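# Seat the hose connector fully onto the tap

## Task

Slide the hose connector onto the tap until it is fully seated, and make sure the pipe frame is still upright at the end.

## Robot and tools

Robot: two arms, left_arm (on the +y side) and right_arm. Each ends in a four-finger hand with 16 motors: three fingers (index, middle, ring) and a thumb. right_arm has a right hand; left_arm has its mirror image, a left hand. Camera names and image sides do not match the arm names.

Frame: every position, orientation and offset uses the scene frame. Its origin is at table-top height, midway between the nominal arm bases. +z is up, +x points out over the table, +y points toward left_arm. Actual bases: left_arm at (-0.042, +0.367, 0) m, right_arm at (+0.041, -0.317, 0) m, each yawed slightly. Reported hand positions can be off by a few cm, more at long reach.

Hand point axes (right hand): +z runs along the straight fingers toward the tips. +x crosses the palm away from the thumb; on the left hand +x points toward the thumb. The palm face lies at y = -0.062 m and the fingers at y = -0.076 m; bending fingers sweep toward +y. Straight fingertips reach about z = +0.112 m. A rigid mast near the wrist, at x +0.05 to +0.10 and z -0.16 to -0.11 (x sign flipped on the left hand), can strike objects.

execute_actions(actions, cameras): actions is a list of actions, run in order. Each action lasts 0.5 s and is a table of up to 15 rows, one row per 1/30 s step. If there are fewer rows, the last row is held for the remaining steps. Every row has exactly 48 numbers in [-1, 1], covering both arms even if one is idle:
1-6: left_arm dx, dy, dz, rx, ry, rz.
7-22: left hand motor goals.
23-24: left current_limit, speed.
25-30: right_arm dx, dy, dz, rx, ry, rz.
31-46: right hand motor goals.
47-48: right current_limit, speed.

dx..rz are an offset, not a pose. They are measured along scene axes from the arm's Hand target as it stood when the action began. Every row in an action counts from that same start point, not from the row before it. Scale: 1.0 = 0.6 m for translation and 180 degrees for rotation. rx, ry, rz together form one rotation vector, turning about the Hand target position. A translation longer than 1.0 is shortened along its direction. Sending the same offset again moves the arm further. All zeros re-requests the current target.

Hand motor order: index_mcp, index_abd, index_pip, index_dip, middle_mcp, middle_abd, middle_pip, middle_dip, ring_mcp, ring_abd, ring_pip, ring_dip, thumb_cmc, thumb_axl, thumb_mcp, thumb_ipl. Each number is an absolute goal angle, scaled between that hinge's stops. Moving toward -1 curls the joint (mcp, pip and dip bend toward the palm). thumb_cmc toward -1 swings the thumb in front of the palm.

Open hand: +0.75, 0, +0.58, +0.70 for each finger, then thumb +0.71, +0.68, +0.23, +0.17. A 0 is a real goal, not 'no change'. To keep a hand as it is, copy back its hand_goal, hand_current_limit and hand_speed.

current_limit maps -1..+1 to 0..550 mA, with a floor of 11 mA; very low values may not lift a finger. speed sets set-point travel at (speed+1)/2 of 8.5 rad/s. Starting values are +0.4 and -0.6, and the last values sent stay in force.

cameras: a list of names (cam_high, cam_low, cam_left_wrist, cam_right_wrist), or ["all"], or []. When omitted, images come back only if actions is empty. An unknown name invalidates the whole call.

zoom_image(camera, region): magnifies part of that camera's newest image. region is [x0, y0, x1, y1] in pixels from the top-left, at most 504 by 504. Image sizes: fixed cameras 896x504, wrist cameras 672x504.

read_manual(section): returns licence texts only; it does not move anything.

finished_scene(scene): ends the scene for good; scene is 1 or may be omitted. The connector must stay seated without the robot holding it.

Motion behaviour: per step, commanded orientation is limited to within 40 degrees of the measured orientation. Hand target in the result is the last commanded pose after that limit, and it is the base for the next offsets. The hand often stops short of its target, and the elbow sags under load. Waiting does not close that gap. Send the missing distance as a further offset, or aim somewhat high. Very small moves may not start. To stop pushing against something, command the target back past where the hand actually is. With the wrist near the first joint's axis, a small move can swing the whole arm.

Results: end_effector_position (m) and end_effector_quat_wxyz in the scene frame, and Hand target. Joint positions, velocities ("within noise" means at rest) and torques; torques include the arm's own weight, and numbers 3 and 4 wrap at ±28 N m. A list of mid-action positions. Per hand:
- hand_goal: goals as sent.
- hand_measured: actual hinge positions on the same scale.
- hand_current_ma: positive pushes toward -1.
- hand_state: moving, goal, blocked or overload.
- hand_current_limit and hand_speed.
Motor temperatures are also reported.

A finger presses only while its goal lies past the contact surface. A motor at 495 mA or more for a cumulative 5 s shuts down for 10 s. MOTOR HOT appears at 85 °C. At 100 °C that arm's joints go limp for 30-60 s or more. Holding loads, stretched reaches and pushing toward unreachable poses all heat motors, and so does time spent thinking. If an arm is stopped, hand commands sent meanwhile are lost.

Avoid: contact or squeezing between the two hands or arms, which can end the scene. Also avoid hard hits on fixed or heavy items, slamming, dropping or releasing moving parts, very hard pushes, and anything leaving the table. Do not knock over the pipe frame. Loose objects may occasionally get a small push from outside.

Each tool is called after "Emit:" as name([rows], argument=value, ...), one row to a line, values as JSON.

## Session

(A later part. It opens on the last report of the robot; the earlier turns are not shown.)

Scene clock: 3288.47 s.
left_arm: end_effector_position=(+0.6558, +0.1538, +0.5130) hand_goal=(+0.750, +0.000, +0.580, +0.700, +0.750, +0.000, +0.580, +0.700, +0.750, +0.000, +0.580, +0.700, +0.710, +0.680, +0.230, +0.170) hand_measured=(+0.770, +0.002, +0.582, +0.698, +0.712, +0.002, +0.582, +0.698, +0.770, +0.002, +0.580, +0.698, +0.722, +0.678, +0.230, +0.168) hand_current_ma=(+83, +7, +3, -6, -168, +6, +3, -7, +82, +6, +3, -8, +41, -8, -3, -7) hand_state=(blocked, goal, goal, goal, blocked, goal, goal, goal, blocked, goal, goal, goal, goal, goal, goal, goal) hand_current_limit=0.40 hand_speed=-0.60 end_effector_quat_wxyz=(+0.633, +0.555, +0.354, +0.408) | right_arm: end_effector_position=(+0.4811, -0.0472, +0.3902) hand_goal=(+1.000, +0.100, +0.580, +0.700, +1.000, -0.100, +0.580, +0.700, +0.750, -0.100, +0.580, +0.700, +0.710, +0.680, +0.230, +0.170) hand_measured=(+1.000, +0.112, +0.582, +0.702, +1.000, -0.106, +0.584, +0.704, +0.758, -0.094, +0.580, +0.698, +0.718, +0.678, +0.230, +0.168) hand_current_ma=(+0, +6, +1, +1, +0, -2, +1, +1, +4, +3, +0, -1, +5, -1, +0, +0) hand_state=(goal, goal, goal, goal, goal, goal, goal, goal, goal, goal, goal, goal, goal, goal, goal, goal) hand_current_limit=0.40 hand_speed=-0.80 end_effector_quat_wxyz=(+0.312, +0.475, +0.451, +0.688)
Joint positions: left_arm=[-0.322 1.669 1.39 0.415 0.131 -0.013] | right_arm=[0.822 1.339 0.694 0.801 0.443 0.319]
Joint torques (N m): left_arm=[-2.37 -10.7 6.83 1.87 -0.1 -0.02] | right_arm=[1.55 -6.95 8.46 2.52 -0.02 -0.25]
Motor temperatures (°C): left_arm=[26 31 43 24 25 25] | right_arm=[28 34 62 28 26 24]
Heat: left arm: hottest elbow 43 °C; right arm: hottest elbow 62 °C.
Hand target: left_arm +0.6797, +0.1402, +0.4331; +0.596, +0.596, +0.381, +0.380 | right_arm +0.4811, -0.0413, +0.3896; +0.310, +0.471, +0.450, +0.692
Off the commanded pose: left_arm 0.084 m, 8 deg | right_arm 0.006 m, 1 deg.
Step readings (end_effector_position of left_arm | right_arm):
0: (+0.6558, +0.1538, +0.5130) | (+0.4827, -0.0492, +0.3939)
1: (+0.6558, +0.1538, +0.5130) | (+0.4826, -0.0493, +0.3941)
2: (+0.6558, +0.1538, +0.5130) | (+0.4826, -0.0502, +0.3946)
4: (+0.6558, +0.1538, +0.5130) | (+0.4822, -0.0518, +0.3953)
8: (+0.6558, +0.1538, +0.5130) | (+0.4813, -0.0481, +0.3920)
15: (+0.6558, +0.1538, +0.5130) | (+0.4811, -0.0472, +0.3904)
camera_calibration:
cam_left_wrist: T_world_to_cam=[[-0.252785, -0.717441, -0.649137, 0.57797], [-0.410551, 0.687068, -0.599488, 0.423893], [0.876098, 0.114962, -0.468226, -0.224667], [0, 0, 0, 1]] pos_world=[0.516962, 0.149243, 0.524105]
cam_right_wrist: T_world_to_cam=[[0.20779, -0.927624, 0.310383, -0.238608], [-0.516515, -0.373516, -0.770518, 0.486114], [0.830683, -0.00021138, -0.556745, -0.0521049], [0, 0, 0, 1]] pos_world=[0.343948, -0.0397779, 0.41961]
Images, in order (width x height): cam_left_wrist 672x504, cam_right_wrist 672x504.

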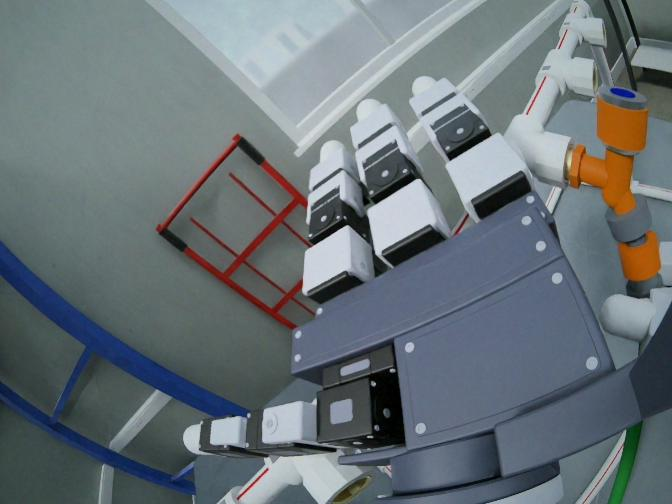

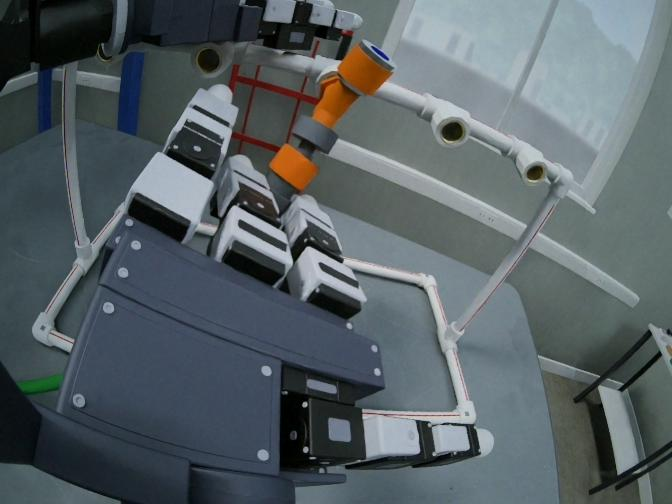

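Emit:
execute_actions([
  [[0,0,0,0,0,0,0.75,0,0.58,0.7,0.75,0,0.58,0.7,0.75,0,0.58,0.7,0.71,0.68,0.23,0.17,0.4,-0.6,-0.022,0.008,-0.05,0,0,0,1,0.1,0.58,0.7,1,-0.1,0.58,0.7,0.75,-0.1,0.58,0.7,0.71,0.68,0.23,0.17,0.4,-0.8]],
], cameras=["cam_left_wrist","cam_right_wrist"])

Emit:
zoom_image(camera="cam_left_wrist", region=[580, 150, 672, 350])

Emit:
zoom_image(camera="cam_right_wrist", region=[200, 50, 420, 230])

Scene clock: 3302.50 s.
left_arm: end_effector_position=(+0.6558, +0.1538, +0.5130) hand_goal=(+0.750, +0.000, +0.580, +0.700, +0.750, +0.000, +0.580, +0.700, +0.750, +0.000, +0.580, +0.700, +0.710, +0.680, +0.230, +0.170) hand_measured=(+0.770, +0.002, +0.582, +0.698, +0.712, +0.002, +0.582, +0.698, +0.770, +0.002, +0.580, +0.698, +0.722, +0.678, +0.230, +0.168) hand_current_ma=(+83, +7, +3, -6, -168, +6, +3, -7, +82, +6, +3, -8, +41, -8, -3, -7) hand_state=(blocked, goal, goal, goal, blocked, goal, goal, goal, blocked, goal, goal, goal, goal, goal, goal, goal) hand_current_limit=0.40 hand_speed=-0.60 end_effector_quat_wxyz=(+0.633, +0.555, +0.354, +0.408) | right_arm: end_effector_position=(+0.4700, -0.0381, +0.3606) hand_goal=(+1.000, +0.100, +0.580, +0.700, +1.000, -0.100, +0.580, +0.700, +0.750, -0.100, +0.580, +0.700, +0.710, +0.680, +0.230, +0.170) hand_measured=(+1.000, +0.106, +0.584, +0.702, +1.000, -0.100, +0.584, +0.704, +0.758, -0.094, +0.580, +0.698, +0.718, +0.678, +0.230, +0.168) hand_current_ma=(+0, +2, +2, +1, +0, +0, +1, +1, +4, +2, +0, -1, +5, -1, +0, +0) hand_state=(goal, moving, goal, goal, goal, goal, goal, goal, goal, goal, goal, goal, goal, goal, goal, goal) hand_current_limit=0.40 hand_speed=-0.80 end_effector_quat_wxyz=(+0.309, +0.476, +0.450, +0.690)
Joint positions: left_arm=[-0.322 1.669 1.39 0.415 0.131 -0.013] | right_arm=[0.86 1.402 0.653 0.909 0.476 0.319]
Joint torques (N m): left_arm=[-2.32 -10.75 6.82 1.88 -0.09 -0.02] | right_arm=[1.67 -8.23 7.17 2.67 -0.07 -0.35]
Motor temperatures (°C): left_arm=[26 31 43 24 25 25] | right_arm=[28 34 60 28 26 24]
Heat: left arm: hottest elbow 43 °C; right arm: hottest elbow 60 °C.
Hand target: left_arm +0.6797, +0.1402, +0.4331; +0.596, +0.596, +0.381, +0.380 | right_arm +0.4679, -0.0365, +0.3596; +0.310, +0.471, +0.450, +0.692
Off the commanded pose: left_arm 0.084 m, 8 deg | right_arm 0.003 m, 1 deg.
Step readings (end_effector_position of left_arm | right_arm):
0: (+0.6558, +0.1538, +0.5130) | (+0.4811, -0.0472, +0.3902)
1: (+0.6558, +0.1538, +0.5130) | (+0.4811, -0.0473, +0.3902)
2: (+0.6558, +0.1538, +0.5130) | (+0.4801, -0.0472, +0.3900)
4: (+0.6558, +0.1538, +0.5130) | (+0.4772, -0.0478, +0.3879)
8: (+0.6558, +0.1538, +0.5130) | (+0.4718, -0.0424, +0.3723)
15: (+0.6558, +0.1538, +0.5130) | (+0.4703, -0.0365, +0.3595)
camera_calibration:
cam_left_wrist: T_world_to_cam=[[-0.252785, -0.717441, -0.649137, 0.57797], [-0.410551, 0.687068, -0.599488, 0.423893], [0.876098, 0.114962, -0.468226, -0.224667], [0, 0, 0, 1]] pos_world=[0.516962, 0.149243, 0.524105]
cam_right_wrist: T_world_to_cam=[[0.211906, -0.92889, 0.303742, -0.218193], [-0.515423, -0.370285, -0.772805, 0.46141], [0.830322, 0.00720627, -0.557237, -0.0587656], [0, 0, 0, 1]] pos_world=[0.332852, -0.0314005, 0.390107]
Images, in order (width x height): cam_left_wrist 672x504, cam_right_wrist 672x504.

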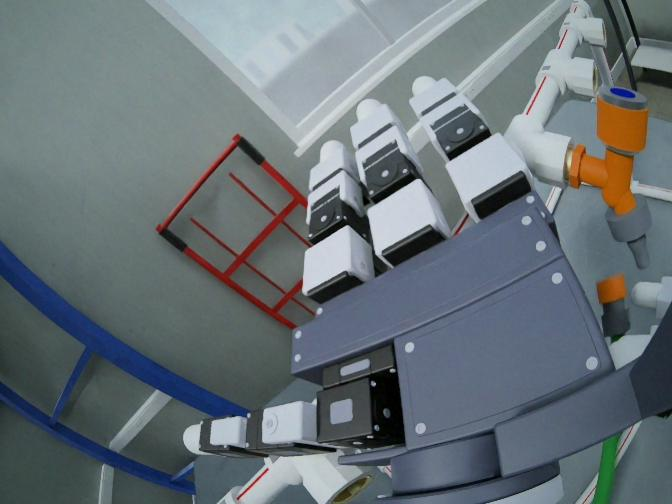

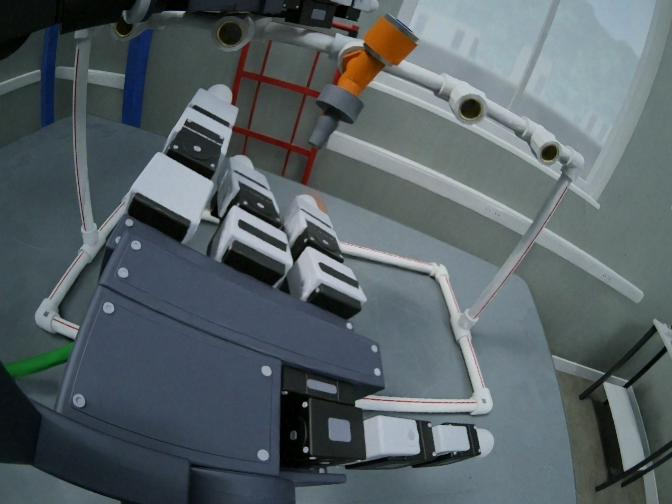

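Scaled by 2.520 from the camera's 672x504 image, which has a finer 960x720 frame.

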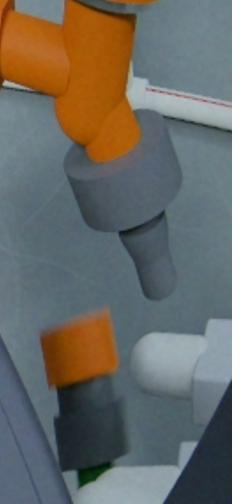

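Scaled by 2.291 from the camera's 672x504 image, which has a finer 960x720 frame.

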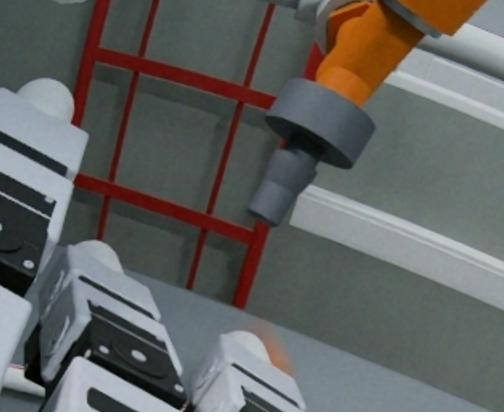

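Emit:
execute_actions(actions=[], cameras=["all"])

Emit:
zoom_image(camera="cam_low", region=[390, 130, 590, 330])

Emit:
zoom_image(camera="cam_high", region=[360, 160, 580, 320])

Scene clock: 3309.10 s.
left_arm: end_effector_position=(+0.6558, +0.1538, +0.5130) hand_goal=(+0.750, +0.000, +0.580, +0.700, +0.750, +0.000, +0.580, +0.700, +0.750, +0.000, +0.580, +0.700, +0.710, +0.680, +0.230, +0.170) hand_measured=(+0.770, +0.002, +0.582, +0.698, +0.712, +0.002, +0.582, +0.698, +0.770, +0.002, +0.580, +0.698, +0.722, +0.678, +0.230, +0.168) hand_current_ma=(+83, +7, +3, -6, -168, +6, +3, -7, +82, +6, +3, -8, +41, -8, -3, -7) hand_state=(blocked, goal, goal, goal, blocked, goal, goal, goal, blocked, goal, goal, goal, goal, goal, goal, goal) hand_current_limit=0.40 hand_speed=-0.60 end_effector_quat_wxyz=(+0.633, +0.555, +0.354, +0.408) | right_arm: end_effector_position=(+0.4700, -0.0381, +0.3606) hand_goal=(+1.000, +0.100, +0.580, +0.700, +1.000, -0.100, +0.580, +0.700, +0.750, -0.100, +0.580, +0.700, +0.710, +0.680, +0.230, +0.170) hand_measured=(+1.000, +0.106, +0.584, +0.702, +1.000, -0.100, +0.584, +0.704, +0.758, -0.094, +0.580, +0.698, +0.718, +0.678, +0.230, +0.168) hand_current_ma=(+0, +2, +2, +1, +0, +0, +1, +1, +4, +2, +0, -1, +5, -1, +0, +0) hand_state=(goal, goal, goal, goal, goal, goal, goal, goal, goal, goal, goal, goal, goal, goal, goal, goal) hand_current_limit=0.40 hand_speed=-0.80 end_effector_quat_wxyz=(+0.309, +0.476, +0.450, +0.690)
Joint positions: left_arm=[-0.322 1.669 1.39 0.415 0.131 -0.013] | right_arm=[0.86 1.402 0.653 0.909 0.476 0.319]
Joint velocities: within noise
Joint torques (N m): left_arm=[-2.37 -10.75 6.82 1.88 -0.1 -0.02] | right_arm=[1.2 -8.53 7.27 2.62 -0.06 -0.32]
Motor temperatures (°C): left_arm=[26 31 43 24 25 25] | right_arm=[28 33 58 28 26 24]
Heat: left arm: hottest elbow 43 °C; right arm: hottest elbow 58 °C.
Hand target: left_arm +0.6797, +0.1402, +0.4331; +0.596, +0.596, +0.381, +0.380 | right_arm +0.4679, -0.0365, +0.3596; +0.310, +0.471, +0.450, +0.692
Off the commanded pose: left_arm 0.084 m, 8 deg | right_arm 0.003 m, 1 deg.
camera_calibration:
cam_left_wrist: T_world_to_cam=[[-0.252785, -0.717441, -0.649137, 0.57797], [-0.410551, 0.687068, -0.599488, 0.423893], [0.876098, 0.114962, -0.468226, -0.224667], [0, 0, 0, 1]] pos_world=[0.516962, 0.149243, 0.524105]
cam_right_wrist: T_world_to_cam=[[0.211906, -0.92889, 0.303742, -0.218193], [-0.515423, -0.370285, -0.772805, 0.46141], [0.830322, 0.00720627, -0.557237, -0.0587656], [0, 0, 0, 1]] pos_world=[0.332852, -0.0314005, 0.390107]

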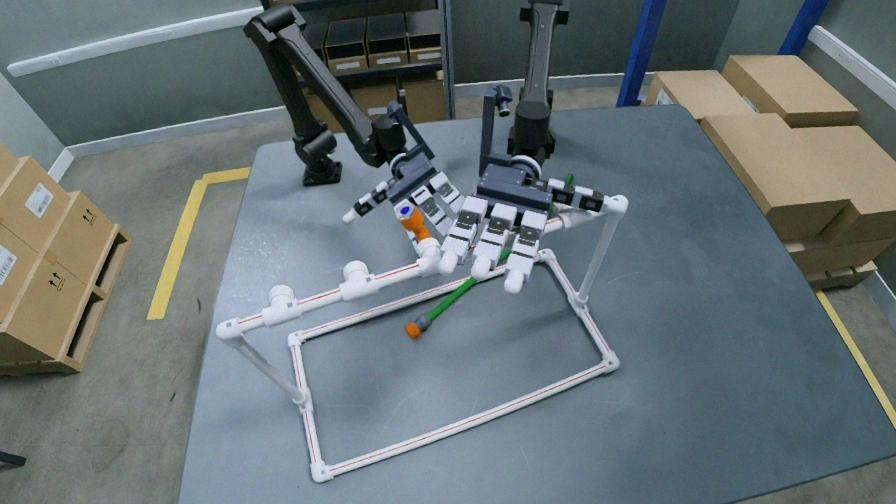

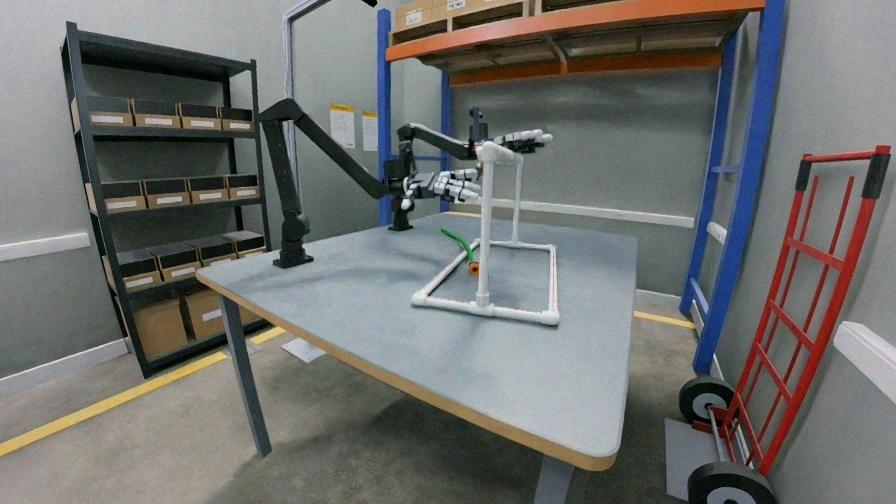

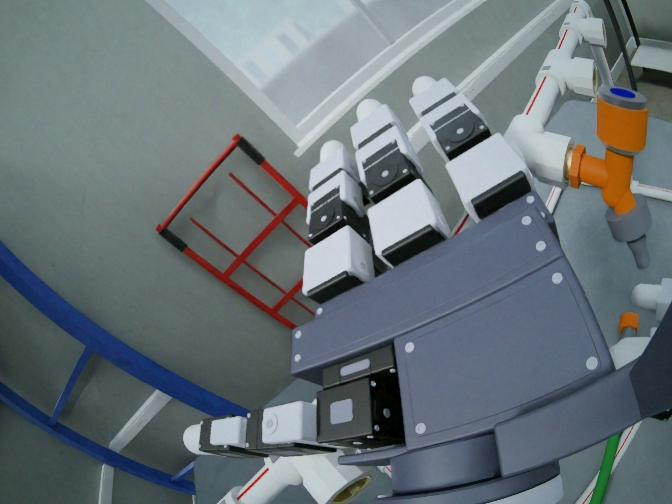

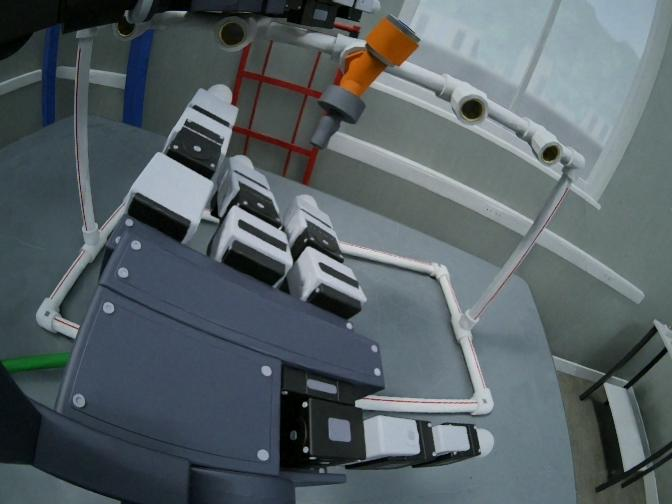

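Scaled by 2.520 from the camera's 896x504 image, which has a finer 1280x720 frame.

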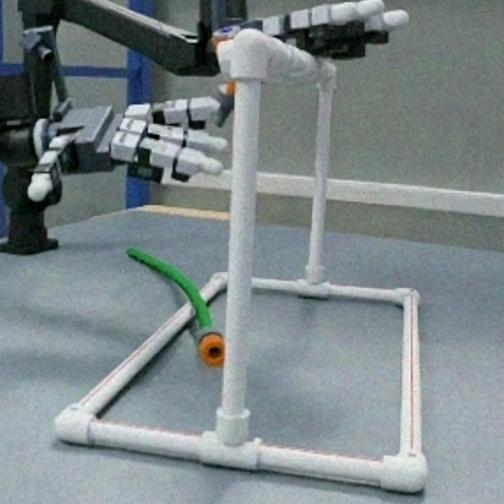

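Scaled by 2.291 from the camera's 896x504 image, which has a finer 1280x720 frame.

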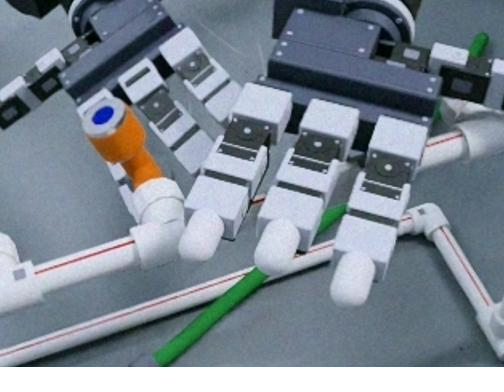

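Emit:
execute_actions([
  [[-0.033,0,0.217,0,0,0,0.75,0,0.58,0.7,0.75,0,0.58,0.7,0.75,0,0.58,0.7,0.71,0.68,0.23,0.17,0.4,-0.6,-0.08,-0.05,0,0,0,0,0.75,0.1,0.58,0.7,0.75,-0.1,0.58,0.7,0.75,-0.1,0.58,0.7,0.71,0.68,0.23,0.17,0.4,-0.8]],
  [[-0.133,0.008,0.062,0,0,0,0.75,0,0.58,0.7,0.75,0,0.58,0.7,0.75,0,0.58,0.7,0.71,0.68,0.23,0.17,0.4,-0.6,-0.1,-0.1,0,0,0,0,0.75,0.1,0.58,0.7,0.75,-0.1,0.58,0.7,0.75,-0.1,0.58,0.7,0.71,0.68,0.23,0.17,0.4,-0.8]],
  [[-0.133,0.003,-0.033,0.0482,0.0644,-0.0229,1,0.15,0.58,0.7,1,-0.15,0.58,0.7,0.75,-0.15,0.58,0.7,0.71,0.68,0.23,0.17,0.4,-0.6,-0.03,-0.1,0,0,0,0,0.75,0.1,0.58,0.7,0.75,-0.1,0.58,0.7,0.75,-0.1,0.58,0.7,0.71,0.68,0.23,0.17,0.4,-0.8]],
  [[-0.067,0,-0.1,0.0482,0.0644,-0.0229,1,0.15,0.58,0.7,1,-0.15,0.58,0.7,0.75,-0.15,0.58,0.7,0.71,0.68,0.23,0.17,0.4,-0.6,0,0,0,0,0,0,0.75,0.1,0.58,0.7,0.75,-0.1,0.58,0.7,0.75,-0.1,0.58,0.7,0.71,0.68,0.23,0.17,0.4,-0.8]],
  [[0,0,-0.133,0.0482,0.0644,-0.0229,1,0.15,0.58,0.7,1,-0.15,0.58,0.7,0.75,-0.15,0.58,0.7,0.71,0.68,0.23,0.17,0.4,-0.6,0,0,0,0,0,0,0.75,0.1,0.58,0.7,0.75,-0.1,0.58,0.7,0.75,-0.1,0.58,0.7,0.71,0.68,0.23,0.17,0.4,-0.8]],
  [[0.008,0,-0.133,0.0482,0.0644,-0.0229,1,0.15,0.58,0.7,1,-0.15,0.58,0.7,0.75,-0.15,0.58,0.7,0.71,0.68,0.23,0.17,0.4,-0.6,0,0,0,0,0,0,0.75,0.1,0.58,0.7,0.75,-0.1,0.58,0.7,0.75,-0.1,0.58,0.7,0.71,0.68,0.23,0.17,0.4,-0.8]],
  [[0.01,0,-0.133,0.0482,0.0644,-0.0229,1,0.15,0.58,0.7,1,-0.15,0.58,0.7,0.75,-0.15,0.58,0.7,0.71,0.68,0.23,0.17,0.4,-0.6,0,0,0,0,0,0,0.75,0.1,0.58,0.7,0.75,-0.1,0.58,0.7,0.75,-0.1,0.58,0.7,0.71,0.68,0.23,0.17,0.4,-0.8]],
], cameras=["all"])

Scene clock: 3542.67 s.
left_arm: end_effector_position=(+0.4579, +0.1465, +0.2458) hand_goal=(+1.000, +0.150, +0.580, +0.700, +1.000, -0.150, +0.580, +0.700, +0.750, -0.150, +0.580, +0.700, +0.710, +0.680, +0.230, +0.170) hand_measured=(+1.000, +0.146, +0.582, +0.698, +1.000, -0.146, +0.582, +0.698, +0.756, -0.146, +0.582, +0.698, +0.718, +0.678, +0.228, +0.168) hand_current_ma=(+0, -9, +4, -6, +0, +10, +4, -7, +19, +9, +3, -8, +29, -8, -11, -7) hand_state=(goal, goal, goal, goal, goal, goal, goal, goal, goal, goal, goal, goal, goal, goal, goal, goal) hand_current_limit=0.40 hand_speed=-0.60 end_effector_quat_wxyz=(+0.129, +0.926, +0.354, +0.030) | right_arm: end_effector_position=(+0.3414, -0.1829, +0.3614) hand_goal=(+0.750, +0.100, +0.580, +0.700, +0.750, -0.100, +0.580, +0.700, +0.750, -0.100, +0.580, +0.700, +0.710, +0.680, +0.230, +0.170) hand_measured=(+0.770, +0.104, +0.584, +0.702, +0.766, -0.100, +0.584, +0.704, +0.758, -0.096, +0.580, +0.698, +0.718, +0.678, +0.230, +0.168) hand_current_ma=(+21, +1, +2, +1, +14, +0, +1, +1, +5, +1, +0, -1, +5, -1, +0, +0) hand_state=(blocked, goal, goal, goal, goal, goal, goal, goal, goal, goal, goal, goal, goal, goal, goal, goal) hand_current_limit=0.40 hand_speed=-0.80 end_effector_quat_wxyz=(+0.313, +0.467, +0.452, +0.693)
Joint positions: left_arm=[-0.352 1.417 1.284 -1.226 0.159 0.495] | right_arm=[0.818 0.673 0.219 0.625 0.426 0.306]
Joint torques (N m): left_arm=[-0.91 -12.1 14.72 1.28 -0.07 -0.05] | right_arm=[0.38 -1.14 8.54 1.39 -0.07 -0.13]
Motor temperatures (°C): left_arm=[26 31 42 24 25 25] | right_arm=[27 32 48 28 25 24]
Heat: left arm: hottest elbow 42 °C; right arm: hottest elbow 48 °C.
Hand target: left_arm +0.4709, +0.1468, +0.2815; +0.146, +0.924, +0.348, +0.055 | right_arm +0.3418, -0.1865, +0.3595; +0.310, +0.471, +0.450, +0.692
Off the commanded pose: left_arm 0.038 m, 4 deg | right_arm 0.004 m, 1 deg.
Step readings (end_effector_position of left_arm | right_arm):
0: (+0.6558, +0.1538, +0.5130) | (+0.4700, -0.0381, +0.3606)
1: (+0.6559, +0.1537, +0.5127) | (+0.4699, -0.0382, +0.3601)
2: (+0.6565, +0.1536, +0.5135) | (+0.4686, -0.0392, +0.3584)
4: (+0.6594, +0.1526, +0.5181) | (+0.4598, -0.0457, +0.3523)
8: (+0.6611, +0.1514, +0.5213) | (+0.4381, -0.0616, +0.3450)
15: (+0.6647, +0.1496, +0.5221) | (+0.4263, -0.0664, +0.3578)
16: (+0.6647, +0.1495, +0.5222) | (+0.4257, -0.0668, +0.3574)
17: (+0.6631, +0.1500, +0.5243) | (+0.4235, -0.0688, +0.3560)
19: (+0.6554, +0.1509, +0.5278) | (+0.4113, -0.0819, +0.3508)
23: (+0.6232, +0.1491, +0.5506) | (+0.3816, -0.1159, +0.3499)
30: (+0.5790, +0.1490, +0.6080) | (+0.3634, -0.1302, +0.3672)
31: (+0.5767, +0.1495, +0.6103) | (+0.3628, -0.1298, +0.3665)
32: (+0.5745, +0.1490, +0.6077) | (+0.3619, -0.1297, +0.3647)
34: (+0.5636, +0.1476, +0.5888) | (+0.3570, -0.1368, +0.3592)
38: (+0.5346, +0.1512, +0.5536) | (+0.3460, -0.1699, +0.3563)
45: (+0.5085, +0.1534, +0.5627) | (+0.3396, -0.1849, +0.3662)
46: (+0.5070, +0.1534, +0.5628) | (+0.3396, -0.1844, +0.3657)
47: (+0.5049, +0.1523, +0.5593) | (+0.3399, -0.1839, +0.3649)
49: (+0.4966, +0.1503, +0.5439) | (+0.3407, -0.1834, +0.3631)
53: (+0.4781, +0.1520, +0.5132) | (+0.3414, -0.1827, +0.3615)
60: (+0.4695, +0.1523, +0.5027) | (+0.3415, -0.1829, +0.3614)
61: (+0.4690, +0.1520, +0.5015) | (+0.3415, -0.1829, +0.3614)
62: (+0.4673, +0.1504, +0.4974) | (+0.3414, -0.1829, +0.3615)
64: (+0.4614, +0.1470, +0.4829) | (+0.3414, -0.1829, +0.3615)
68: (+0.4557, +0.1455, +0.4530) | (+0.3414, -0.1829, +0.3614)
75: (+0.4572, +0.1439, +0.4328) | (+0.3414, -0.1829, +0.3614)
76: (+0.4570, +0.1438, +0.4317) | (+0.3414, -0.1829, +0.3614)
77: (+0.4559, +0.1436, +0.4267) | (+0.3414, -0.1829, +0.3614)
79: (+0.4520, +0.1447, +0.4111) | (+0.3414, -0.1829, +0.3614)
83: (+0.4548, +0.1474, +0.3680) | (+0.3414, -0.1829, +0.3614)
90: (+0.4603, +0.1459, +0.3327) | (+0.3414, -0.1829, +0.3614)
91: (+0.4597, +0.1459, +0.3322) | (+0.3414, -0.1829, +0.3614)
92: (+0.4584, +0.1463, +0.3299) | (+0.3414, -0.1829, +0.3614)
94: (+0.4554, +0.1483, +0.3192) | (+0.3414, -0.1829, +0.3614)
98: (+0.4561, +0.1486, +0.2801) | (+0.3414, -0.1829, +0.3614)
105: (+0.4563, +0.1478, +0.2404) | (+0.3414, -0.1829, +0.3614)
camera_calibration:
cam_left_wrist: T_world_to_cam=[[-0.991814, -0.0354295, -0.122678, 0.458372], [-0.098701, 0.822251, 0.560502, -0.260265], [0.0810135, 0.568022, -0.819017, 0.20842], [0, 0, 0, 1]] pos_world=[0.412047, 0.111856, 0.37281]
cam_right_wrist: T_world_to_cam=[[0.21254, -0.92442, 0.316662, -0.329763], [-0.499279, -0.381308, -0.778026, 0.336524], [0.839969, 0.00725867, -0.542587, 0.0409132], [0, 0, 0, 1]] pos_world=[0.203741, -0.176817, 0.388447]

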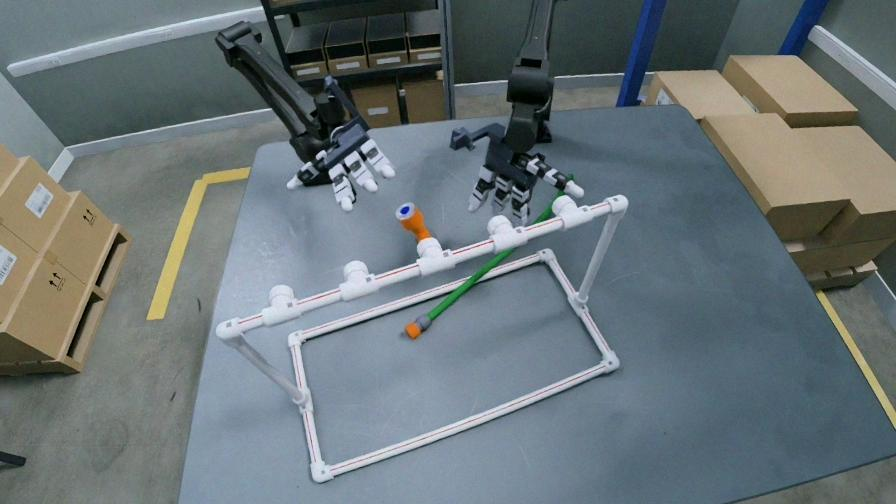

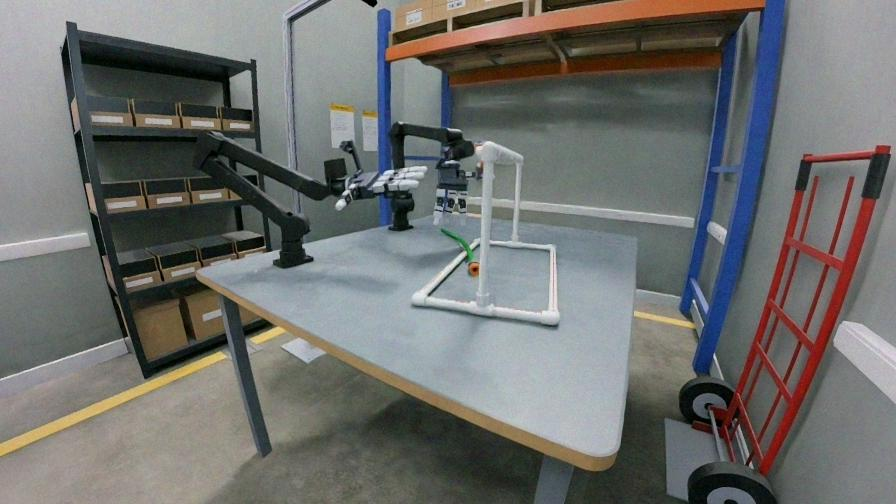

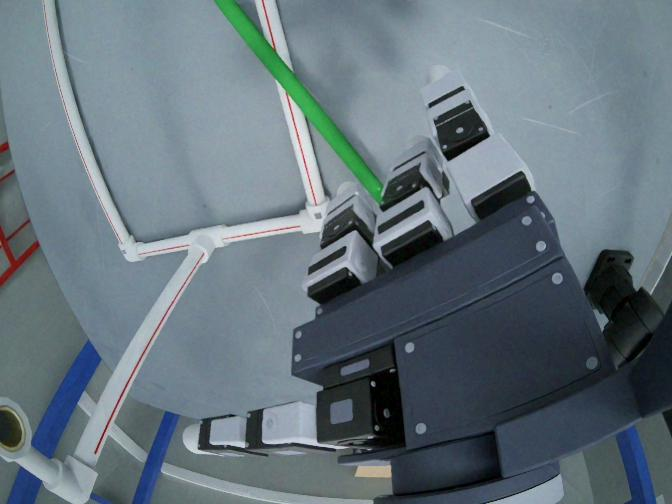

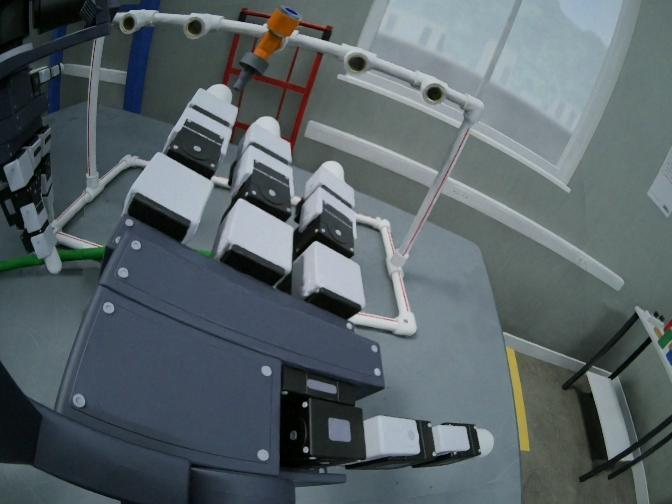

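Emit:
execute_actions(actions=[], cameras=["all"])

Scene clock: 3611.90 s.
left_arm: end_effector_position=(+0.4579, +0.1464, +0.2458) hand_goal=(+1.000, +0.150, +0.580, +0.700, +1.000, -0.150, +0.580, +0.700, +0.750, -0.150, +0.580, +0.700, +0.710, +0.680, +0.230, +0.170) hand_measured=(+1.000, +0.146, +0.582, +0.698, +1.000, -0.146, +0.582, +0.698, +0.756, -0.146, +0.582, +0.698, +0.718, +0.678, +0.228, +0.168) hand_current_ma=(+0, -9, +4, -6, +0, +10, +4, -7, +19, +9, +3, -8, +29, -8, -11, -7) hand_state=(goal, goal, goal, goal, goal, goal, goal, goal, goal, goal, goal, goal, goal, goal, goal, goal) hand_current_limit=0.40 hand_speed=-0.60 end_effector_quat_wxyz=(+0.129, +0.926, +0.354, +0.030) | right_arm: end_effector_position=(+0.3414, -0.1829, +0.3614) hand_goal=(+0.750, +0.100, +0.580, +0.700, +0.750, -0.100, +0.580, +0.700, +0.750, -0.100, +0.580, +0.700, +0.710, +0.680, +0.230, +0.170) hand_measured=(+0.770, +0.104, +0.584, +0.702, +0.766, -0.100, +0.584, +0.704, +0.758, -0.096, +0.580, +0.698, +0.718, +0.678, +0.230, +0.168) hand_current_ma=(+21, +1, +2, +1, +14, +0, +1, +1, +5, +1, +0, -1, +5, -1, +0, +0) hand_state=(blocked, goal, goal, goal, goal, goal, goal, goal, goal, goal, goal, goal, goal, goal, goal, goal) hand_current_limit=0.40 hand_speed=-0.80 end_effector_quat_wxyz=(+0.313, +0.467, +0.452, +0.693)
Joint positions: left_arm=[-0.352 1.417 1.284 -1.226 0.159 0.496] | right_arm=[0.818 0.673 0.219 0.625 0.426 0.306]
Joint velocities: within noise
Joint torques (N m): left_arm=[-0.97 -11.99 14.72 1.29 -0.07 -0.08] | right_arm=[0.21 -1.03 8.72 1.24 -0.1 -0.1]
Motor temperatures (°C): left_arm=[26 31 57 24 25 25] | right_arm=[27 31 47 28 25 24]
Heat: left arm: hottest elbow 57 °C; right arm: hottest elbow 47 °C.
Hand target: left_arm +0.4709, +0.1468, +0.2815; +0.146, +0.924, +0.348, +0.055 | right_arm +0.3418, -0.1865, +0.3595; +0.310, +0.471, +0.450, +0.692
Off the commanded pose: left_arm 0.038 m, 4 deg | right_arm 0.004 m, 1 deg.
camera_calibration:
cam_left_wrist: T_world_to_cam=[[-0.991818, -0.0350089, -0.122765, 0.458359], [-0.098408, 0.822247, 0.560558, -0.260406], [0.0813186, 0.568052, -0.818965, 0.208271], [0, 0, 0, 1]] pos_world=[0.412046, 0.111856, 0.37281]
cam_right_wrist: T_world_to_cam=[[0.21254, -0.92442, 0.316662, -0.329763], [-0.499279, -0.381308, -0.778026, 0.336524], [0.839969, 0.00725867, -0.542587, 0.0409132], [0, 0, 0, 1]] pos_world=[0.203741, -0.176817, 0.388447]

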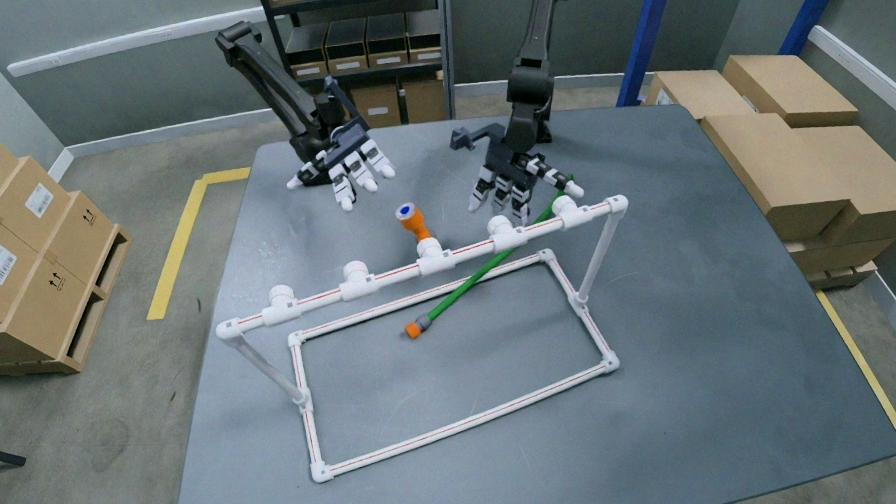

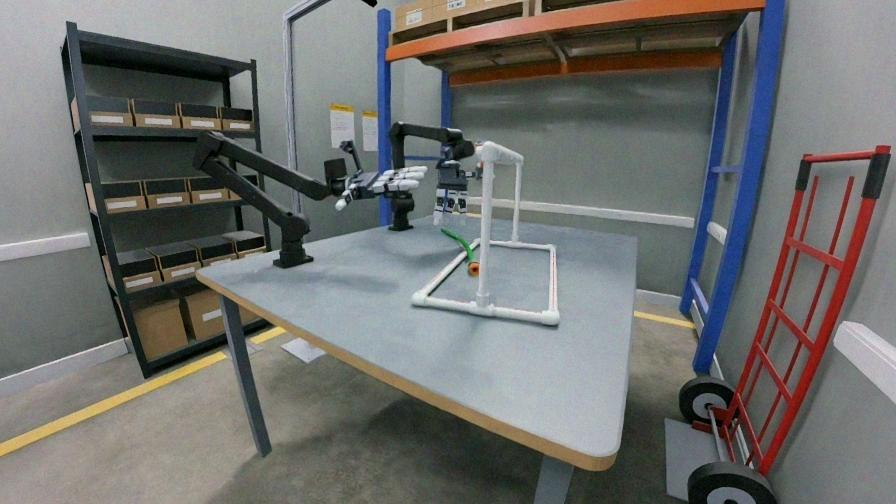

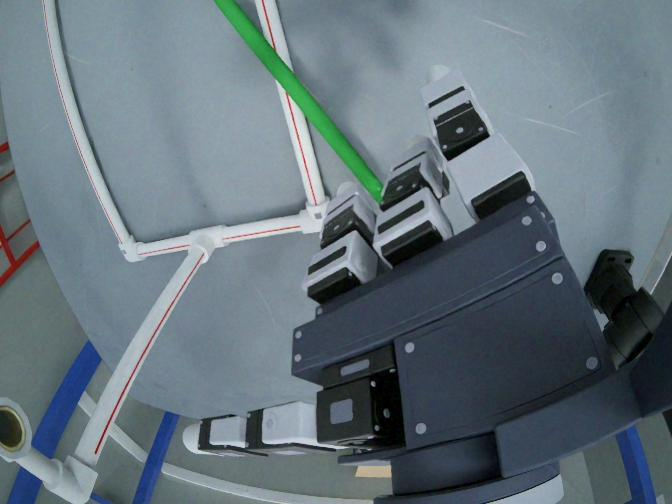

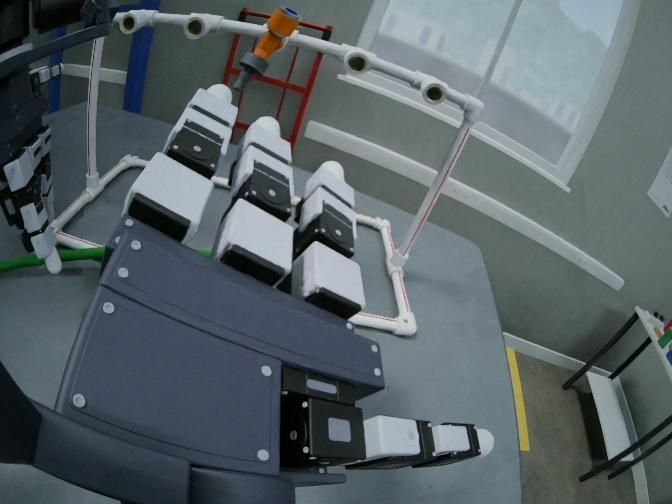

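Emit:
execute_actions([
  [[0,0,-0.06,0,0,0, 1,0.15,0.58,0.7, 1,-0.15,0.58,0.7, 0.75,-0.15,0.58,0.7, 0.71,0.68,0.23,0.17, 0.4,-0.6, 0,0,0,0,0,0, 0.75,0.1,0.58,0.7, 0.75,-0.1,0.58,0.7, 0.75,-0.1,0.58,0.7, 0.71,0.68,0.23,0.17, 0.4,-0.8]],
  [[0,0,-0.06,0,0,0, 1,0.15,0.58,0.7, 1,-0.15,0.58,0.7, 0.75,-0.15,0.58,0.7, 0.71,0.68,0.23,0.17, 0.4,-0.6, 0,0,0,0,0,0, 0.75,0.1,0.58,0.7, 0.75,-0.1,0.58,0.7, 0.75,-0.1,0.58,0.7, 0.71,0.68,0.23,0.17, 0.4,-0.8]],
], cameras=["cam_left_wrist","cam_low"])

Scene clock: 3631.67 s.
left_arm: end_effector_position=(+0.4627, +0.1446, +0.2020) hand_goal=(+1.000, +0.150, +0.580, +0.700, +1.000, -0.150, +0.580, +0.700, +0.750, -0.150, +0.580, +0.700, +0.710, +0.680, +0.230, +0.170) hand_measured=(+1.000, +0.146, +0.582, +0.698, +1.000, -0.146, +0.582, +0.698, +0.754, -0.146, +0.582, +0.698, +0.718, +0.678, +0.228, +0.168) hand_current_ma=(+0, -9, +4, -6, +0, +10, +4, -7, +14, +9, +3, -8, +27, -8, -11, -7) hand_state=(goal, goal, goal, goal, goal, goal, goal, goal, goal, goal, goal, goal, goal, goal, goal, goal) hand_current_limit=0.40 hand_speed=-0.60 end_effector_quat_wxyz=(+0.140, +0.925, +0.351, +0.043) | right_arm: end_effector_position=(+0.3414, -0.1829, +0.3614) hand_goal=(+0.750, +0.100, +0.580, +0.700, +0.750, -0.100, +0.580, +0.700, +0.750, -0.100, +0.580, +0.700, +0.710, +0.680, +0.230, +0.170) hand_measured=(+0.770, +0.104, +0.584, +0.702, +0.766, -0.100, +0.584, +0.704, +0.758, -0.096, +0.580, +0.698, +0.718, +0.678, +0.230, +0.168) hand_current_ma=(+21, +1, +2, +1, +14, +0, +1, +1, +5, +1, +0, -1, +5, -1, +0, +0) hand_state=(blocked, goal, goal, goal, goal, goal, goal, goal, goal, goal, goal, goal, goal, goal, goal, goal) hand_current_limit=0.40 hand_speed=-0.80 end_effector_quat_wxyz=(+0.313, +0.467, +0.452, +0.693)
Joint positions: left_arm=[-0.352 1.435 1.173 -1.06 0.159 0.498] | right_arm=[0.818 0.673 0.219 0.625 0.426 0.306]
Joint torques (N m): left_arm=[-0.91 -10.75 10.71 2.3 -0.04 -0.08] | right_arm=[0.38 -0.79 8.59 1.37 -0.08 -0.1]
Motor temperatures (°C): left_arm=[26 32 58 24 25 25] | right_arm=[27 31 47 27 25 24]
Heat: left arm: hottest elbow 58 °C; right arm: hottest elbow 47 °C.
Hand target: left_arm +0.4709, +0.1468, +0.2094; +0.146, +0.924, +0.348, +0.055 | right_arm +0.3418, -0.1865, +0.3595; +0.310, +0.471, +0.450, +0.692
Off the commanded pose: left_arm 0.011 m, 2 deg | right_arm 0.004 m, 1 deg.
Step readings (end_effector_position of left_arm | right_arm):
0: (+0.4579, +0.1464, +0.2458) | (+0.3414, -0.1829, +0.3614)
1: (+0.4579, +0.1464, +0.2458) | (+0.3414, -0.1829, +0.3614)
2: (+0.4581, +0.1464, +0.2459) | (+0.3414, -0.1829, +0.3614)
4: (+0.4612, +0.1453, +0.2474) | (+0.3414, -0.1829, +0.3614)
8: (+0.4655, +0.1437, +0.2460) | (+0.3414, -0.1829, +0.3614)
15: (+0.4637, +0.1444, +0.2392) | (+0.3414, -0.1829, +0.3614)
16: (+0.4638, +0.1443, +0.2390) | (+0.3414, -0.1829, +0.3614)
17: (+0.4644, +0.1441, +0.2379) | (+0.3414, -0.1829, +0.3614)
19: (+0.4661, +0.1435, +0.2334) | (+0.3414, -0.1829, +0.3614)
23: (+0.4621, +0.1448, +0.2134) | (+0.3414, -0.1829, +0.3614)
30: (+0.4622, +0.1448, +0.2016) | (+0.3414, -0.1829, +0.3614)
camera_calibration:
cam_left_wrist: T_world_to_cam=[[-0.987083, -0.0347952, -0.156385, 0.462203], [-0.115967, 0.828673, 0.547588, -0.224079], [0.110539, 0.55865, -0.822004, 0.161459], [0, 0, 0, 1]] pos_world=[0.4124, 0.111571, 0.327704]
Images, in order (width x height): cam_low 896x504, cam_left_wrist 672x504.

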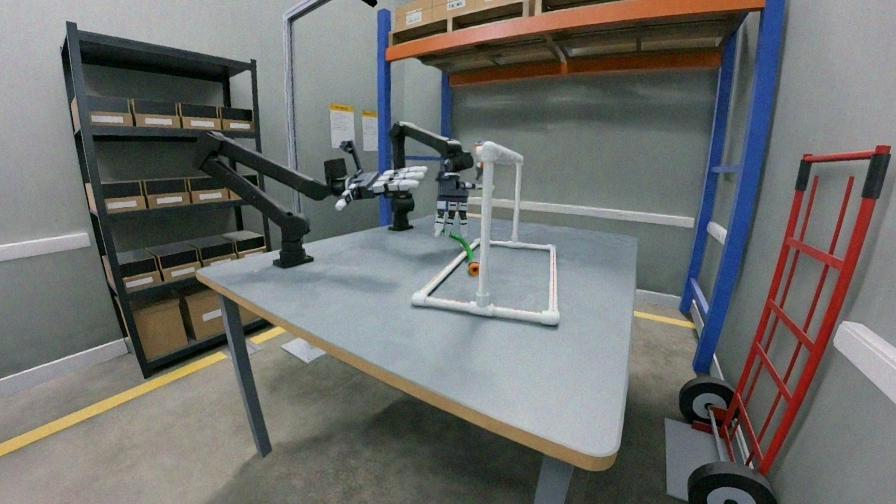

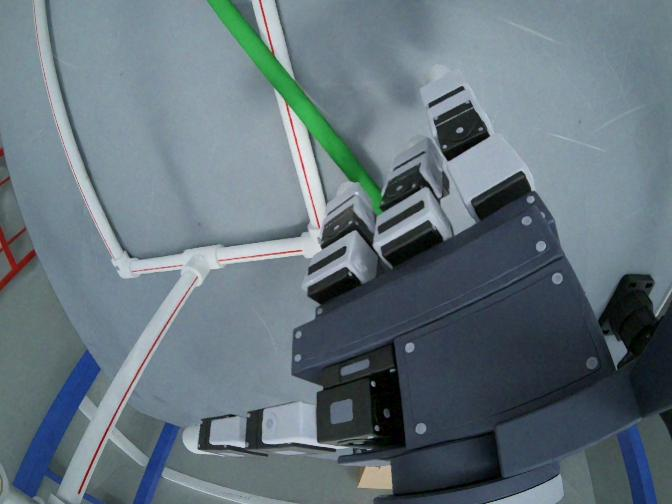

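Emit:
execute_actions([
  [[0,0,-0.058,0,0,0, 1,0.15,0.58,0.7, 1,-0.15,0.58,0.7, 0.75,-0.15,0.58,0.7, 0.71,0.68,0.23,0.17, 0.4,-0.6, 0,0,0,0,0,0, 0.75,0.1,0.58,0.7, 0.75,-0.1,0.58,0.7, 0.75,-0.1,0.58,0.7, 0.71,0.68,0.23,0.17, 0.4,-0.8]],
], cameras=["cam_left_wrist","cam_low"])

Emit:
zoom_image(camera="cam_left_wrist", region=[260, 80, 520, 275])

Scene clock: 3644.17 s.
left_arm: end_effector_position=(+0.4639, +0.1443, +0.1738) hand_goal=(+1.000, +0.150, +0.580, +0.700, +1.000, -0.150, +0.580, +0.700, +0.750, -0.150, +0.580, +0.700, +0.710, +0.680, +0.230, +0.170) hand_measured=(+0.994, +0.152, +0.578, +0.698, +1.000, -0.146, +0.582, +0.698, +0.754, -0.146, +0.582, +0.698, +0.718, +0.678, +0.228, +0.168) hand_current_ma=(-18, +8, -9, -6, +0, +10, +4, -7, +14, +9, +3, -8, +26, -8, -11, -7) hand_state=(goal, goal, goal, goal, goal, goal, goal, goal, goal, goal, goal, goal, goal, goal, goal, goal) hand_current_limit=0.40 hand_speed=-0.60 end_effector_quat_wxyz=(+0.143, +0.925, +0.349, +0.049) | right_arm: end_effector_position=(+0.3414, -0.1829, +0.3614) hand_goal=(+0.750, +0.100, +0.580, +0.700, +0.750, -0.100, +0.580, +0.700, +0.750, -0.100, +0.580, +0.700, +0.710, +0.680, +0.230, +0.170) hand_measured=(+0.770, +0.104, +0.584, +0.702, +0.766, -0.100, +0.584, +0.704, +0.758, -0.096, +0.580, +0.698, +0.718, +0.678, +0.230, +0.168) hand_current_ma=(+21, +1, +2, +1, +14, +0, +1, +1, +5, +1, +0, -1, +5, -1, +0, +0) hand_state=(blocked, goal, goal, goal, goal, goal, goal, goal, goal, goal, goal, goal, goal, goal, goal, goal) hand_current_limit=0.40 hand_speed=-0.80 end_effector_quat_wxyz=(+0.313, +0.467, +0.452, +0.693)
Joint positions: left_arm=[-0.352 1.455 1.112 -0.966 0.158 0.5] | right_arm=[0.818 0.673 0.219 0.625 0.426 0.306]
Joint torques (N m): left_arm=[-0.85 -10.17 10.04 2.33 0.01 -0.1] | right_arm=[0.32 -0.79 8.69 1.42 -0.08 -0.11]
Motor temperatures (°C): left_arm=[26 31 55 24 25 25] | right_arm=[27 31 47 27 25 24]
Heat: left arm: hottest elbow 55 °C; right arm: hottest elbow 47 °C.
Hand target: left_arm +0.4709, +0.1469, +0.1746; +0.146, +0.924, +0.348, +0.055 | right_arm +0.3418, -0.1865, +0.3595; +0.310, +0.471, +0.450, +0.692
Off the commanded pose: left_arm 0.007 m, 1 deg | right_arm 0.004 m, 1 deg.
Step readings (end_effector_position of left_arm | right_arm):
0: (+0.4627, +0.1446, +0.2020) | (+0.3414, -0.1829, +0.3614)
1: (+0.4627, +0.1446, +0.2019) | (+0.3414, -0.1829, +0.3614)
2: (+0.4634, +0.1444, +0.2012) | (+0.3414, -0.1829, +0.3614)
4: (+0.4651, +0.1438, +0.1984) | (+0.3414, -0.1829, +0.3614)
8: (+0.4634, +0.1443, +0.1824) | (+0.3414, -0.1829, +0.3614)
15: (+0.4649, +0.1439, +0.1767) | (+0.3414, -0.1829, +0.3614)
camera_calibration:
cam_left_wrist: T_world_to_cam=[[-0.984993, -0.033393, -0.169331, 0.46004], [-0.121677, 0.830165, 0.544077, -0.205134], [0.122404, 0.556516, -0.821771, 0.133118], [0, 0, 0, 1]] pos_world=[0.411882, 0.111575, 0.298901]
Images, in order (width x height): cam_low 896x504, cam_left_wrist 672x504.

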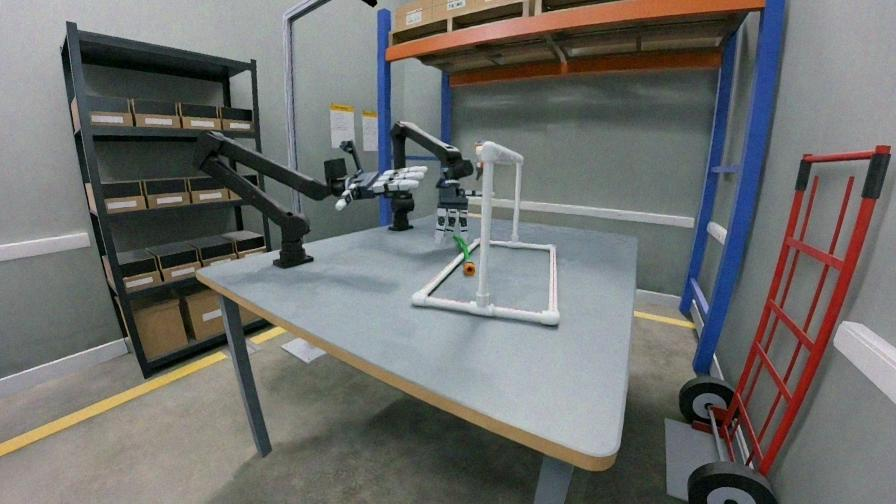

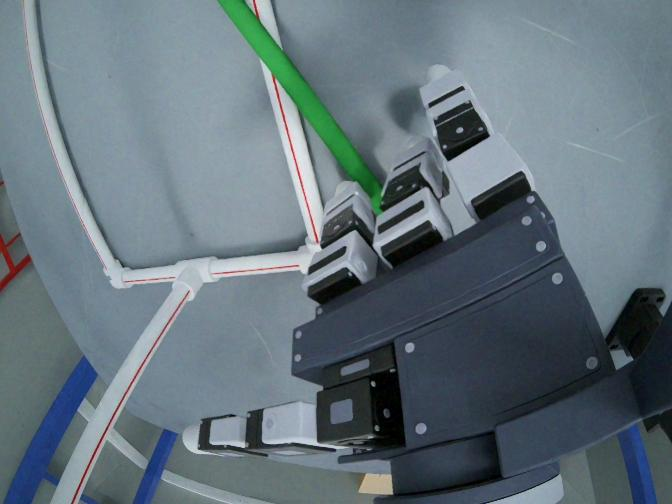

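Scaled by 1.938 from the camera's 672x504 image, which has a finer 960x720 frame.

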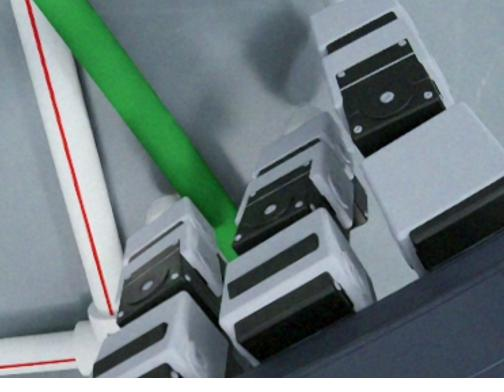

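Emit:
execute_actions([
  [[0.03,0.026,0.04,0,0,0, 1,0.15,0.58,0.7, 1,-0.15,0.58,0.7, 0.75,-0.15,0.58,0.7, 0.71,0.68,0.23,0.17, 0.4,-0.6, 0,0,0,0,0,0, 0.75,0.1,0.58,0.7, 0.75,-0.1,0.58,0.7, 0.75,-0.1,0.58,0.7, 0.71,0.68,0.23,0.17, 0.4,-0.8]],
], cameras=["cam_left_wrist"])

Scene clock: 3714.97 s.
left_arm: end_effector_position=(+0.4719, +0.1674, +0.1771) hand_goal=(+1.000, +0.150, +0.580, +0.700, +1.000, -0.150, +0.580, +0.700, +0.750, -0.150, +0.580, +0.700, +0.710, +0.680, +0.230, +0.170) hand_measured=(+0.996, +0.152, +0.578, +0.698, +1.000, -0.146, +0.582, +0.698, +0.754, -0.146, +0.582, +0.698, +0.716, +0.678, +0.228, +0.168) hand_current_ma=(-17, +7, -9, -6, +0, +10, +4, -7, +13, +9, +3, -8, +25, -8, -11, -7) hand_state=(goal, goal, goal, goal, goal, goal, goal, goal, goal, goal, goal, goal, goal, goal, goal, goal) hand_current_limit=0.40 hand_speed=-0.60 end_effector_quat_wxyz=(+0.134, +0.924, +0.356, +0.041) | right_arm: end_effector_position=(+0.3414, -0.1829, +0.3614) hand_goal=(+0.750, +0.100, +0.580, +0.700, +0.750, -0.100, +0.580, +0.700, +0.750, -0.100, +0.580, +0.700, +0.710, +0.680, +0.230, +0.170) hand_measured=(+0.770, +0.104, +0.584, +0.702, +0.766, -0.100, +0.584, +0.704, +0.758, -0.096, +0.580, +0.698, +0.718, +0.678, +0.230, +0.168) hand_current_ma=(+21, +1, +2, +1, +14, +0, +1, +1, +5, +1, +0, -1, +5, -1, +0, +0) hand_state=(blocked, goal, goal, goal, goal, goal, goal, goal, goal, goal, goal, goal, goal, goal, goal, goal) hand_current_limit=0.40 hand_speed=-0.80 end_effector_quat_wxyz=(+0.313, +0.467, +0.452, +0.693)
Joint positions: left_arm=[-0.299 1.465 1.141 -1.018 0.165 0.542] | right_arm=[0.818 0.673 0.219 0.625 0.426 0.306]
Joint torques (N m): left_arm=[-1.44 -10.11 14.24 1.48 0.2 -0.13] | right_arm=[-0.09 -1.38 8.5 1.37 -0.13 -0.1]
Motor temperatures (°C): left_arm=[26 30 46 24 25 25] | right_arm=[27 31 47 27 25 24]
Heat: left arm: hottest elbow 46 °C; right arm: hottest elbow 47 °C.
Hand target: left_arm +0.4889, +0.1627, +0.1986; +0.146, +0.924, +0.349, +0.055 | right_arm +0.3418, -0.1865, +0.3595; +0.310, +0.471, +0.450, +0.692
Off the commanded pose: left_arm 0.028 m, 2 deg | right_arm 0.004 m, 1 deg.
Step readings (end_effector_position of left_arm | right_arm):
0: (+0.4639, +0.1443, +0.1738) | (+0.3414, -0.1829, +0.3614)
1: (+0.4640, +0.1445, +0.1738) | (+0.3414, -0.1829, +0.3614)
2: (+0.4643, +0.1457, +0.1735) | (+0.3414, -0.1829, +0.3614)
4: (+0.4635, +0.1487, +0.1725) | (+0.3414, -0.1829, +0.3614)
8: (+0.4662, +0.1614, +0.1713) | (+0.3414, -0.1829, +0.3614)
15: (+0.4723, +0.1677, +0.1771) | (+0.3414, -0.1829, +0.3614)
camera_calibration:
cam_left_wrist: T_world_to_cam=[[-0.98824, -0.0430794, -0.146714, 0.468435], [-0.118333, 0.823141, 0.55537, -0.227614], [0.0968416, 0.566201, -0.818559, 0.131899], [0, 0, 0, 1]] pos_world=[0.423219, 0.132857, 0.303103]
Images, in order (width x height): cam_left_wrist 672x504.

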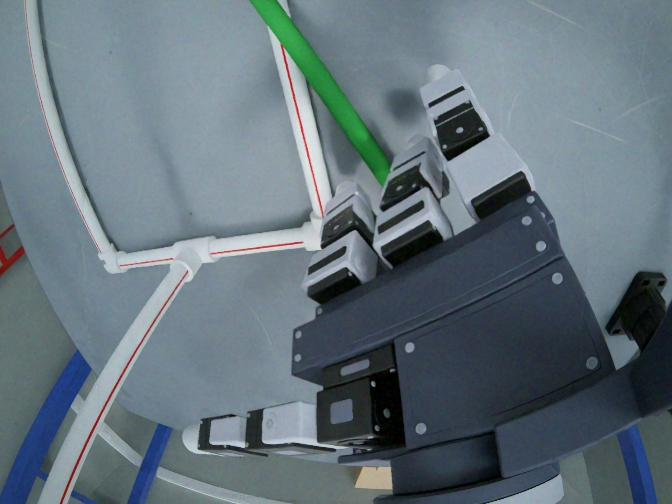

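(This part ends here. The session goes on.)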